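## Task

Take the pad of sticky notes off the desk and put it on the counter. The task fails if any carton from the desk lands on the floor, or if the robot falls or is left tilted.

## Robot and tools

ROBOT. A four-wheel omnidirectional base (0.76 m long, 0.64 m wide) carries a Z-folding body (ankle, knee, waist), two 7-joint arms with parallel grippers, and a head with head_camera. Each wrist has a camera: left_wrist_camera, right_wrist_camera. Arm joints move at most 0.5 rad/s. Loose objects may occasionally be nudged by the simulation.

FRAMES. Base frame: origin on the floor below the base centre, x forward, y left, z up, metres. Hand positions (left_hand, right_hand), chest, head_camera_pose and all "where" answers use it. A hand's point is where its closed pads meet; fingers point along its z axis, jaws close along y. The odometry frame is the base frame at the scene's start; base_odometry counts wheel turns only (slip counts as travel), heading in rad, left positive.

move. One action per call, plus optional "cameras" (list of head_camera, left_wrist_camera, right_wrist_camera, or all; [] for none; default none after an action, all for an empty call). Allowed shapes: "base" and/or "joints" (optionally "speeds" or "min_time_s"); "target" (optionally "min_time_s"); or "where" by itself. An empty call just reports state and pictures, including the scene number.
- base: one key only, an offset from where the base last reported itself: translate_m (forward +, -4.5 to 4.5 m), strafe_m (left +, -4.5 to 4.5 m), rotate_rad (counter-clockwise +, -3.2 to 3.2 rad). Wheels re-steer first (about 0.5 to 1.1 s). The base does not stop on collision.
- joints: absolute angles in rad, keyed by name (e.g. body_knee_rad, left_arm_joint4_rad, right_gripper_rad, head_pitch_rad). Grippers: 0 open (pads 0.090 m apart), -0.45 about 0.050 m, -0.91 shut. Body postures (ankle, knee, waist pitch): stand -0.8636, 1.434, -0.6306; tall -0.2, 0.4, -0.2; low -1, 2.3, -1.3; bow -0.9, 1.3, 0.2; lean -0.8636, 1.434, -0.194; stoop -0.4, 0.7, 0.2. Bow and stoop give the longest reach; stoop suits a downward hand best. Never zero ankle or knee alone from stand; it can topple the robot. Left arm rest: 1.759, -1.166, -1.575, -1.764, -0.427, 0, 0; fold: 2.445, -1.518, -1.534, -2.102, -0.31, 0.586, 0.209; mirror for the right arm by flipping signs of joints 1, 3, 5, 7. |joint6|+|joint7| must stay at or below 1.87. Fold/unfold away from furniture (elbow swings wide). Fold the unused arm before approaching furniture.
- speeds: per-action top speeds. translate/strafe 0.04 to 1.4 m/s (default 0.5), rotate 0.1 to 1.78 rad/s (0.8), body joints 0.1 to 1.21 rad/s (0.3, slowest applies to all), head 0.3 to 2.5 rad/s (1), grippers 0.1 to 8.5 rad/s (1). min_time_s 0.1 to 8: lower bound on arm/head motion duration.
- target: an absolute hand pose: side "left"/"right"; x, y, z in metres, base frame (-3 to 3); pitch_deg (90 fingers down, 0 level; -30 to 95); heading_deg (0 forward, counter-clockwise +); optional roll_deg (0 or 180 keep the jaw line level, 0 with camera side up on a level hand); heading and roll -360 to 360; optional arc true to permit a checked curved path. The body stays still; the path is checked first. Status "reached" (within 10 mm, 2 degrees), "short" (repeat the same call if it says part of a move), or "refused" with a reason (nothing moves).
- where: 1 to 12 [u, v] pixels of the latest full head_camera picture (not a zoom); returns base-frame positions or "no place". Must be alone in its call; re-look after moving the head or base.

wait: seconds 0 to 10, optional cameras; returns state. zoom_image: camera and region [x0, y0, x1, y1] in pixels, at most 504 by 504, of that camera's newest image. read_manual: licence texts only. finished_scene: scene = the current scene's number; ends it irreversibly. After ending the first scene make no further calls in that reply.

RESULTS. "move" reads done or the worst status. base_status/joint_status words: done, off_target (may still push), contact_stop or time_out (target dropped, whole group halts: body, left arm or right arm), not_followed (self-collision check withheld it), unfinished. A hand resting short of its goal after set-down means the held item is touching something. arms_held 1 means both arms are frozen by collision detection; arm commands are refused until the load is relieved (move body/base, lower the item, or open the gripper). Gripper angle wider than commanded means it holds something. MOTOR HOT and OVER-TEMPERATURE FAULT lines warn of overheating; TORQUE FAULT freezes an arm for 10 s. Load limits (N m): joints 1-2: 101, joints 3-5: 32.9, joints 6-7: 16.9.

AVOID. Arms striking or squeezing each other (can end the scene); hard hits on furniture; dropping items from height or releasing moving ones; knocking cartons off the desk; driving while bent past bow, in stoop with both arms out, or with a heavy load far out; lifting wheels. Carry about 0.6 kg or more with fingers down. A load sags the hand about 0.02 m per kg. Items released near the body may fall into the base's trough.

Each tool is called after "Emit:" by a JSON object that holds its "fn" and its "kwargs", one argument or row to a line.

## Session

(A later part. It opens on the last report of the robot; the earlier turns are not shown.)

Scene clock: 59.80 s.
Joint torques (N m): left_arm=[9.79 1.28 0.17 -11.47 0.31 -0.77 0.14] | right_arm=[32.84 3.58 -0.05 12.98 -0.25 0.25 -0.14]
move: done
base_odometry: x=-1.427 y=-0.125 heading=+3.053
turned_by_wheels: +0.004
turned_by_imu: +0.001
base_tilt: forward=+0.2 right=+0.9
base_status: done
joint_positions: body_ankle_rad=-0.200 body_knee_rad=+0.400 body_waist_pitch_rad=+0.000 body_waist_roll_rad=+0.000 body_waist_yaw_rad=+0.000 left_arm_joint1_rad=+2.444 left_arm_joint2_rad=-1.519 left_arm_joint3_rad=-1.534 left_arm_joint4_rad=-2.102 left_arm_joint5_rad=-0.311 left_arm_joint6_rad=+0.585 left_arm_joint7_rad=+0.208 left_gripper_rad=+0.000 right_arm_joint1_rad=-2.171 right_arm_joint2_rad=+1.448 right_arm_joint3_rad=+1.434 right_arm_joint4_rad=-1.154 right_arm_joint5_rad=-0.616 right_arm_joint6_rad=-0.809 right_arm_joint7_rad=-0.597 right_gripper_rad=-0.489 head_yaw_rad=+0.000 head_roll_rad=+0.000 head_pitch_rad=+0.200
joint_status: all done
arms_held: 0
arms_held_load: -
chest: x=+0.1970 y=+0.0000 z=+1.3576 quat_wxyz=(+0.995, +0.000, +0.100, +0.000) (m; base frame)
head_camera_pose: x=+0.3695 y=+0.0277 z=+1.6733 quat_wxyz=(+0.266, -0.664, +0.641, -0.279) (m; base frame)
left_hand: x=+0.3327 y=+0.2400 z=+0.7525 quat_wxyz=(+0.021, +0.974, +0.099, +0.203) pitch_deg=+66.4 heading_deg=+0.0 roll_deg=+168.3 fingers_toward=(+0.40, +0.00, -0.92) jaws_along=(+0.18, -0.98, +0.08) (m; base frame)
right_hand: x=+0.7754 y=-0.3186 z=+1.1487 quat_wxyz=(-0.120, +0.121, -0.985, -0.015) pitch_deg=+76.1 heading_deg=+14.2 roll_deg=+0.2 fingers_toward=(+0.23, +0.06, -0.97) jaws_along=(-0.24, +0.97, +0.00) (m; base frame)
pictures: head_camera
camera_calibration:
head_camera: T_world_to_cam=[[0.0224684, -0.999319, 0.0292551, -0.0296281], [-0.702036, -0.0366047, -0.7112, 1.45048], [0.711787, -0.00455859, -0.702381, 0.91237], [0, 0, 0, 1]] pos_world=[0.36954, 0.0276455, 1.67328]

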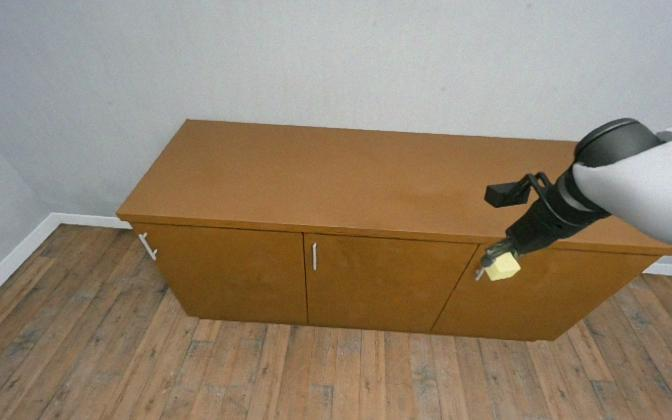

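Emit:
{"fn": "move", "kwargs": {
  "where": [
    [250,222],
    [440,232],
    [450,190],
    [400,215]
  ]
}}

Scene clock: 60.53 s.
Joint torques (N m): left_arm=[9.35 1.02 0.19 -11.46 0.39 -0.77 0.06] | right_arm=[33.18 3.1 -0.13 13.14 0.03 0.23 -0.02]
base_odometry: x=-1.427 y=-0.125 heading=+3.053
turned_by_wheels: +0.000
turned_by_imu: +0.000
base_tilt: forward=+0.2 right=+0.9
where, head_camera: pixel (250, 222): x +1.062, y +0.293, z +0.920; pixel (440, 232): x +1.050, y -0.309, z +0.920; pixel (450, 190): x +1.253, y -0.387, z +0.921; pixel (400, 215): x +1.114, y -0.189, z +0.924. By the robot's depth camera.
base_status: done
joint_positions: body_ankle_rad=-0.200 body_knee_rad=+0.400 body_waist_pitch_rad=+0.000 body_waist_roll_rad=+0.000 body_waist_yaw_rad=+0.000 left_arm_joint1_rad=+2.444 left_arm_joint2_rad=-1.519 left_arm_joint3_rad=-1.534 left_arm_joint4_rad=-2.102 left_arm_joint5_rad=-0.311 left_arm_joint6_rad=+0.585 left_arm_joint7_rad=+0.208 left_gripper_rad=+0.000 right_arm_joint1_rad=-2.171 right_arm_joint2_rad=+1.448 right_arm_joint3_rad=+1.434 right_arm_joint4_rad=-1.154 right_arm_joint5_rad=-0.616 right_arm_joint6_rad=-0.809 right_arm_joint7_rad=-0.597 right_gripper_rad=-0.489 head_yaw_rad=+0.000 head_roll_rad=+0.000 head_pitch_rad=+0.200
joint_status: all done
arms_held: 0
arms_held_load: -
chest: x=+0.1970 y=+0.0000 z=+1.3576 quat_wxyz=(+0.995, +0.000, +0.100, +0.000) (m; base frame)
head_camera_pose: x=+0.3695 y=+0.0277 z=+1.6733 quat_wxyz=(+0.266, -0.664, +0.641, -0.279) (m; base frame)
left_hand: x=+0.3327 y=+0.2400 z=+0.7525 quat_wxyz=(+0.021, +0.974, +0.099, +0.203) pitch_deg=+66.4 heading_deg=+0.0 roll_deg=+168.3 fingers_toward=(+0.40, +0.00, -0.92) jaws_along=(+0.18, -0.98, +0.08) (m; base frame)
right_hand: x=+0.7754 y=-0.3186 z=+1.1487 quat_wxyz=(-0.120, +0.121, -0.985, -0.015) pitch_deg=+76.1 heading_deg=+14.2 roll_deg=+0.2 fingers_toward=(+0.23, +0.06, -0.97) jaws_along=(-0.24, +0.97, +0.00) (m; base frame)
pictures: none

Emit:
{"fn": "move", "kwargs": {
  "base": {"translate_m":0.48}
}}

Emit:
{"fn": "move", "kwargs": {
  "target": {"side":"right","x":0.777,"y":-0.319,"z":0.965,"pitch_deg":83,"heading_deg":14}
}}

Emit:
{"fn": "move", "kwargs": {
  "target": {"side":"right","x":0.777,"y":-0.319,"z":0.940,"pitch_deg":83,"heading_deg":14},
  "min_time_s": 1.5,
  "cameras": ["head_camera","right_wrist_camera"]
}}

Scene clock: 65.23 s.
Joint torques (N m): left_arm=[9.61 1.33 0.18 -11.36 0.4 -0.79 0.13] | right_arm=[33.19 4.12 0.07 13.05 -0.07 0.26 -0.03]
move: done
base_odometry: x=-1.905 y=-0.083 heading=+3.055
turned_by_wheels: +0.002
turned_by_imu: +0.000
base_tilt: forward=+0.2 right=+0.8
base_status: done
joint_positions: body_ankle_rad=-0.200 body_knee_rad=+0.400 body_waist_pitch_rad=+0.000 body_waist_roll_rad=+0.000 body_waist_yaw_rad=+0.000 left_arm_joint1_rad=+2.443 left_arm_joint2_rad=-1.519 left_arm_joint3_rad=-1.534 left_arm_joint4_rad=-2.102 left_arm_joint5_rad=-0.311 left_arm_joint6_rad=+0.585 left_arm_joint7_rad=+0.208 left_gripper_rad=+0.000 right_arm_joint1_rad=-2.172 right_arm_joint2_rad=+1.448 right_arm_joint3_rad=+1.435 right_arm_joint4_rad=-1.154 right_arm_joint5_rad=-0.616 right_arm_joint6_rad=-0.809 right_arm_joint7_rad=-0.597 right_gripper_rad=-0.489 head_yaw_rad=+0.000 head_roll_rad=+0.000 head_pitch_rad=+0.200
joint_status: not commanded
arms_held: 0
arms_held_load: -
chest: x=+0.1971 y=+0.0000 z=+1.3576 quat_wxyz=(+0.995, +0.000, +0.100, +0.000) (m; base frame)
head_camera_pose: x=+0.3697 y=+0.0277 z=+1.6733 quat_wxyz=(+0.266, -0.664, +0.641, -0.279) (m; base frame)
left_hand: x=+0.3331 y=+0.2400 z=+0.7527 quat_wxyz=(+0.021, +0.974, +0.099, +0.204) pitch_deg=+66.4 heading_deg=+0.0 roll_deg=+168.3 fingers_toward=(+0.40, +0.00, -0.92) jaws_along=(+0.18, -0.98, +0.08) (m; base frame)
right_hand: x=+0.7755 y=-0.3186 z=+1.1484 quat_wxyz=(-0.120, +0.121, -0.985, -0.015) pitch_deg=+76.1 heading_deg=+14.3 roll_deg=+0.2 fingers_toward=(+0.23, +0.06, -0.97) jaws_along=(-0.24, +0.97, +0.00) (m; base frame)
pictures: none

Scene clock: 67.03 s.
Joint torques (N m): left_arm=[9.44 0.99 0.15 -11.33 0.43 -0.83 0.11] | right_arm=[36.51 3.02 -0.26 12.05 0.59 -0.09 0.08]
move: done
base_odometry: x=-1.905 y=-0.083 heading=+3.055
turned_by_wheels: +0.000
turned_by_imu: +0.000
base_tilt: forward=+0.3 right=+0.8
base_status: not commanded
joint_positions: body_ankle_rad=-0.200 body_knee_rad=+0.400 body_waist_pitch_rad=+0.000 body_waist_roll_rad=+0.000 body_waist_yaw_rad=+0.000 left_arm_joint1_rad=+2.444 left_arm_joint2_rad=-1.519 left_arm_joint3_rad=-1.534 left_arm_joint4_rad=-2.102 left_arm_joint5_rad=-0.311 left_arm_joint6_rad=+0.585 left_arm_joint7_rad=+0.208 left_gripper_rad=+0.000 right_arm_joint1_rad=-2.649 right_arm_joint2_rad=+1.450 right_arm_joint3_rad=+1.469 right_arm_joint4_rad=-0.883 right_arm_joint5_rad=-0.526 right_arm_joint6_rad=-0.750 right_arm_joint7_rad=-0.493 right_gripper_rad=-0.489 head_yaw_rad=+0.000 head_roll_rad=+0.000 head_pitch_rad=+0.200
joint_status: not commanded
arms_held: 0
arms_held_load: -
chest: x=+0.1971 y=+0.0000 z=+1.3576 quat_wxyz=(+0.995, +0.000, +0.100, +0.000) (m; base frame)
head_camera_pose: x=+0.3697 y=+0.0277 z=+1.6733 quat_wxyz=(+0.266, -0.664, +0.641, -0.279) (m; base frame)
left_hand: x=+0.3328 y=+0.2400 z=+0.7526 quat_wxyz=(+0.021, +0.974, +0.099, +0.204) pitch_deg=+66.4 heading_deg=+0.0 roll_deg=+168.3 fingers_toward=(+0.40, +0.00, -0.92) jaws_along=(+0.18, -0.98, +0.08) (m; base frame)
right_hand: x=+0.7765 y=-0.3201 z=+0.9647 quat_wxyz=(-0.060, +0.121, -0.991, -0.008) pitch_deg=+83.0 heading_deg=+14.1 roll_deg=+0.2 fingers_toward=(+0.12, +0.03, -0.99) jaws_along=(-0.24, +0.97, +0.00) (m; base frame)
right_hand_status: reached (straight line, to end with the hand's camera side forward, planned for 1.3 s): 1 mm and 0.1 deg off.
pictures: none

Scene clock: 69.03 s.
Joint torques (N m): left_arm=[9.65 1.1 0.24 -11.3 0.33 -0.85 0.05] | right_arm=[33.67 1.09 0.22 11.09 0.47 0.6 0.41]
move: done
base_odometry: x=-1.905 y=-0.083 heading=+3.055
turned_by_wheels: +0.000
turned_by_imu: +0.000
base_tilt: forward=+0.2 right=+0.8
base_status: not commanded
joint_positions: body_ankle_rad=-0.200 body_knee_rad=+0.400 body_waist_pitch_rad=+0.000 body_waist_roll_rad=+0.000 body_waist_yaw_rad=+0.000 left_arm_joint1_rad=+2.444 left_arm_joint2_rad=-1.519 left_arm_joint3_rad=-1.534 left_arm_joint4_rad=-2.102 left_arm_joint5_rad=-0.311 left_arm_joint6_rad=+0.585 left_arm_joint7_rad=+0.208 left_gripper_rad=+0.000 right_arm_joint1_rad=-2.710 right_arm_joint2_rad=+1.450 right_arm_joint3_rad=+1.476 right_arm_joint4_rad=-0.839 right_arm_joint5_rad=-0.511 right_arm_joint6_rad=-0.733 right_arm_joint7_rad=-0.477 right_gripper_rad=-0.489 head_yaw_rad=+0.000 head_roll_rad=+0.000 head_pitch_rad=+0.200
joint_status: not commanded
arms_held: 0
arms_held_load: -
chest: x=+0.1971 y=+0.0000 z=+1.3576 quat_wxyz=(+0.995, +0.000, +0.100, +0.000) (m; base frame)
head_camera_pose: x=+0.3697 y=+0.0277 z=+1.6733 quat_wxyz=(+0.266, -0.664, +0.641, -0.279) (m; base frame)
left_hand: x=+0.3328 y=+0.2400 z=+0.7526 quat_wxyz=(+0.021, +0.974, +0.099, +0.204) pitch_deg=+66.4 heading_deg=+0.0 roll_deg=+168.3 fingers_toward=(+0.40, +0.00, -0.92) jaws_along=(+0.18, -0.98, +0.08) (m; base frame)
right_hand: x=+0.7787 y=-0.3189 z=+0.9433 quat_wxyz=(-0.062, +0.122, -0.991, -0.007) pitch_deg=+82.8 heading_deg=+13.3 roll_deg=-0.8 fingers_toward=(+0.12, +0.03, -0.99) jaws_along=(-0.24, +0.97, +0.00) (m; base frame)
right_hand_status: reached (straight line, to end with the hand's camera side forward, planned for 1.5 s): 4 mm and 0.2 deg off.
pictures: head_camera, right_wrist_camera
camera_calibration:
head_camera: T_world_to_cam=[[0.0224684, -0.999319, 0.0292551, -0.0296304], [-0.702036, -0.0366047, -0.7112, 1.45055], [0.711787, -0.00455859, -0.702381, 0.912299], [0, 0, 0, 1]] pos_world=[0.36964, 0.0276455, 1.67328]
right_wrist_camera: T_world_to_cam=[[0.261081, -0.965185, 0.0159541, -0.531098], [-0.883465, -0.232251, 0.406878, 0.236628], [-0.389007, -0.120323, -0.913343, 1.2643], [0, 0, 0, 1]] pos_world=[0.839532, -0.305527, 1.06693]

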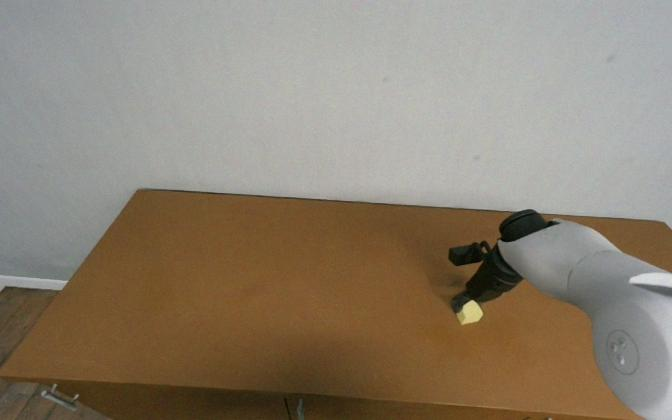

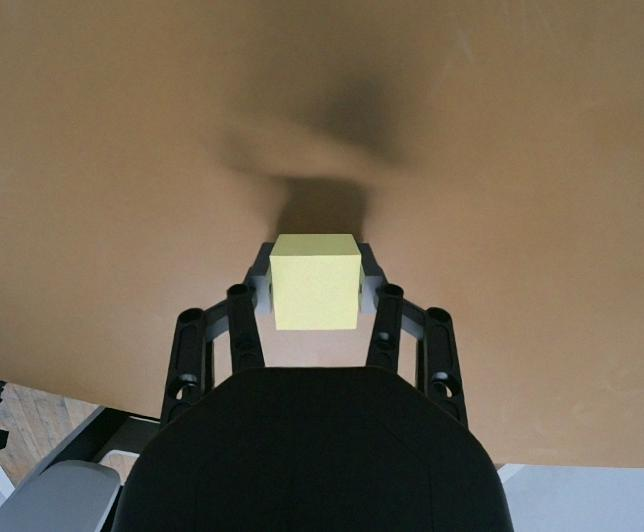

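Contact (short by 3 mm, joint1 torque dropped). Release.

Emit:
{"fn": "move", "kwargs": {
  "joints": {"right_gripper_rad":-0.2},
  "speeds": {"right_gripper_rad":0.5}
}}

Emit:
{"fn": "move", "kwargs": {
  "target": {"side":"right","x":0.775,"y":-0.319,"z":1.1,"pitch_deg":82,"heading_deg":14},
  "cameras": ["right_wrist_camera"]
}}

Scene clock: 70.90 s.
Joint torques (N m): left_arm=[9.43 1.7 0.18 -11.35 0.41 -0.77 0.14] | right_arm=[35.74 0.69 -0.11 11.13 0.49 0.33 0.22]
move: done
base_odometry: x=-1.905 y=-0.083 heading=+3.055
turned_by_wheels: +0.000
turned_by_imu: +0.000
base_tilt: forward=+0.2 right=+0.9
base_status: not commanded
joint_positions: body_ankle_rad=-0.200 body_knee_rad=+0.400 body_waist_pitch_rad=+0.000 body_waist_roll_rad=+0.000 body_waist_yaw_rad=+0.000 left_arm_joint1_rad=+2.444 left_arm_joint2_rad=-1.519 left_arm_joint3_rad=-1.534 left_arm_joint4_rad=-2.102 left_arm_joint5_rad=-0.311 left_arm_joint6_rad=+0.585 left_arm_joint7_rad=+0.208 left_gripper_rad=+0.000 right_arm_joint1_rad=-2.714 right_arm_joint2_rad=+1.450 right_arm_joint3_rad=+1.477 right_arm_joint4_rad=-0.839 right_arm_joint5_rad=-0.511 right_arm_joint6_rad=-0.732 right_arm_joint7_rad=-0.476 right_gripper_rad=-0.201 head_yaw_rad=+0.000 head_roll_rad=+0.000 head_pitch_rad=+0.200
joint_status: all done
arms_held: 0
arms_held_load: -
chest: x=+0.1971 y=+0.0000 z=+1.3576 quat_wxyz=(+0.995, +0.000, +0.100, +0.000) (m; base frame)
head_camera_pose: x=+0.3697 y=+0.0277 z=+1.6733 quat_wxyz=(+0.266, -0.664, +0.641, -0.279) (m; base frame)
left_hand: x=+0.3328 y=+0.2400 z=+0.7526 quat_wxyz=(+0.021, +0.974, +0.099, +0.204) pitch_deg=+66.4 heading_deg=+0.0 roll_deg=+168.3 fingers_toward=(+0.40, +0.00, -0.92) jaws_along=(+0.18, -0.98, +0.08) (m; base frame)
right_hand: x=+0.7772 y=-0.3188 z=+0.9408 quat_wxyz=(-0.061, +0.122, -0.991, -0.007) pitch_deg=+83.0 heading_deg=+13.7 roll_deg=-0.4 fingers_toward=(+0.12, +0.03, -0.99) jaws_along=(-0.24, +0.97, +0.00) (m; base frame)
pictures: none

Scene clock: 72.50 s.
Joint torques (N m): left_arm=[9 1.57 0.1 -11.44 0.43 -0.84 0.11] | right_arm=[34.68 3.33 -0.53 12.23 -0.41 -0.1 -0.35]
move: done
base_odometry: x=-1.905 y=-0.083 heading=+3.055
turned_by_wheels: +0.000
turned_by_imu: +0.000
base_tilt: forward=+0.2 right=+0.9
base_status: not commanded
joint_positions: body_ankle_rad=-0.200 body_knee_rad=+0.400 body_waist_pitch_rad=+0.000 body_waist_roll_rad=+0.000 body_waist_yaw_rad=+0.000 left_arm_joint1_rad=+2.444 left_arm_joint2_rad=-1.519 left_arm_joint3_rad=-1.534 left_arm_joint4_rad=-2.102 left_arm_joint5_rad=-0.311 left_arm_joint6_rad=+0.585 left_arm_joint7_rad=+0.208 left_gripper_rad=+0.000 right_arm_joint1_rad=-2.345 right_arm_joint2_rad=+1.462 right_arm_joint3_rad=+1.441 right_arm_joint4_rad=-0.995 right_arm_joint5_rad=-0.652 right_arm_joint6_rad=-0.887 right_arm_joint7_rad=-0.645 right_gripper_rad=-0.200 head_yaw_rad=+0.000 head_roll_rad=+0.000 head_pitch_rad=+0.200
joint_status: not commanded
arms_held: 0
arms_held_load: -
chest: x=+0.1971 y=+0.0000 z=+1.3576 quat_wxyz=(+0.995, +0.000, +0.100, +0.000) (m; base frame)
head_camera_pose: x=+0.3697 y=+0.0277 z=+1.6733 quat_wxyz=(+0.266, -0.664, +0.641, -0.279) (m; base frame)
left_hand: x=+0.3328 y=+0.2400 z=+0.7526 quat_wxyz=(+0.021, +0.974, +0.099, +0.203) pitch_deg=+66.4 heading_deg=+0.0 roll_deg=+168.3 fingers_toward=(+0.40, +0.00, -0.92) jaws_along=(+0.18, -0.98, +0.08) (m; base frame)
right_hand: x=+0.7751 y=-0.3193 z=+1.0995 quat_wxyz=(-0.070, +0.121, -0.990, -0.009) pitch_deg=+81.9 heading_deg=+14.4 roll_deg=+0.5 fingers_toward=(+0.14, +0.03, -0.99) jaws_along=(-0.24, +0.97, +0.00) (m; base frame)
right_hand_status: reached (straight line, to end with the hand's camera side forward, planned for 1.1 s): 1 mm and 0.1 deg off.
pictures: right_wrist_camera
camera_calibration:
right_wrist_camera: T_world_to_cam=[[0.258525, -0.965913, 0.0132706, -0.528304], [-0.889733, -0.23274, 0.392692, 0.190044], [-0.376217, -0.113328, -0.919574, 1.40477], [0, 0, 0, 1]] pos_world=[0.834169, -0.306865, 1.22418]

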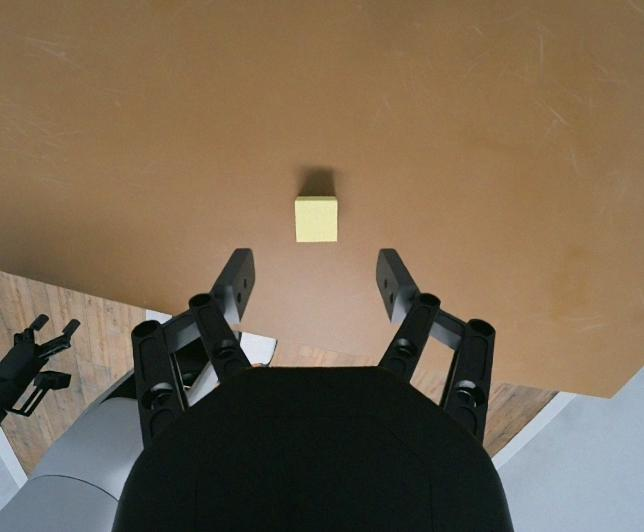

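Emit:
{"fn": "finished_scene", "kwargs": {
  "scene": 3
}}

The scene is finished: the task was done.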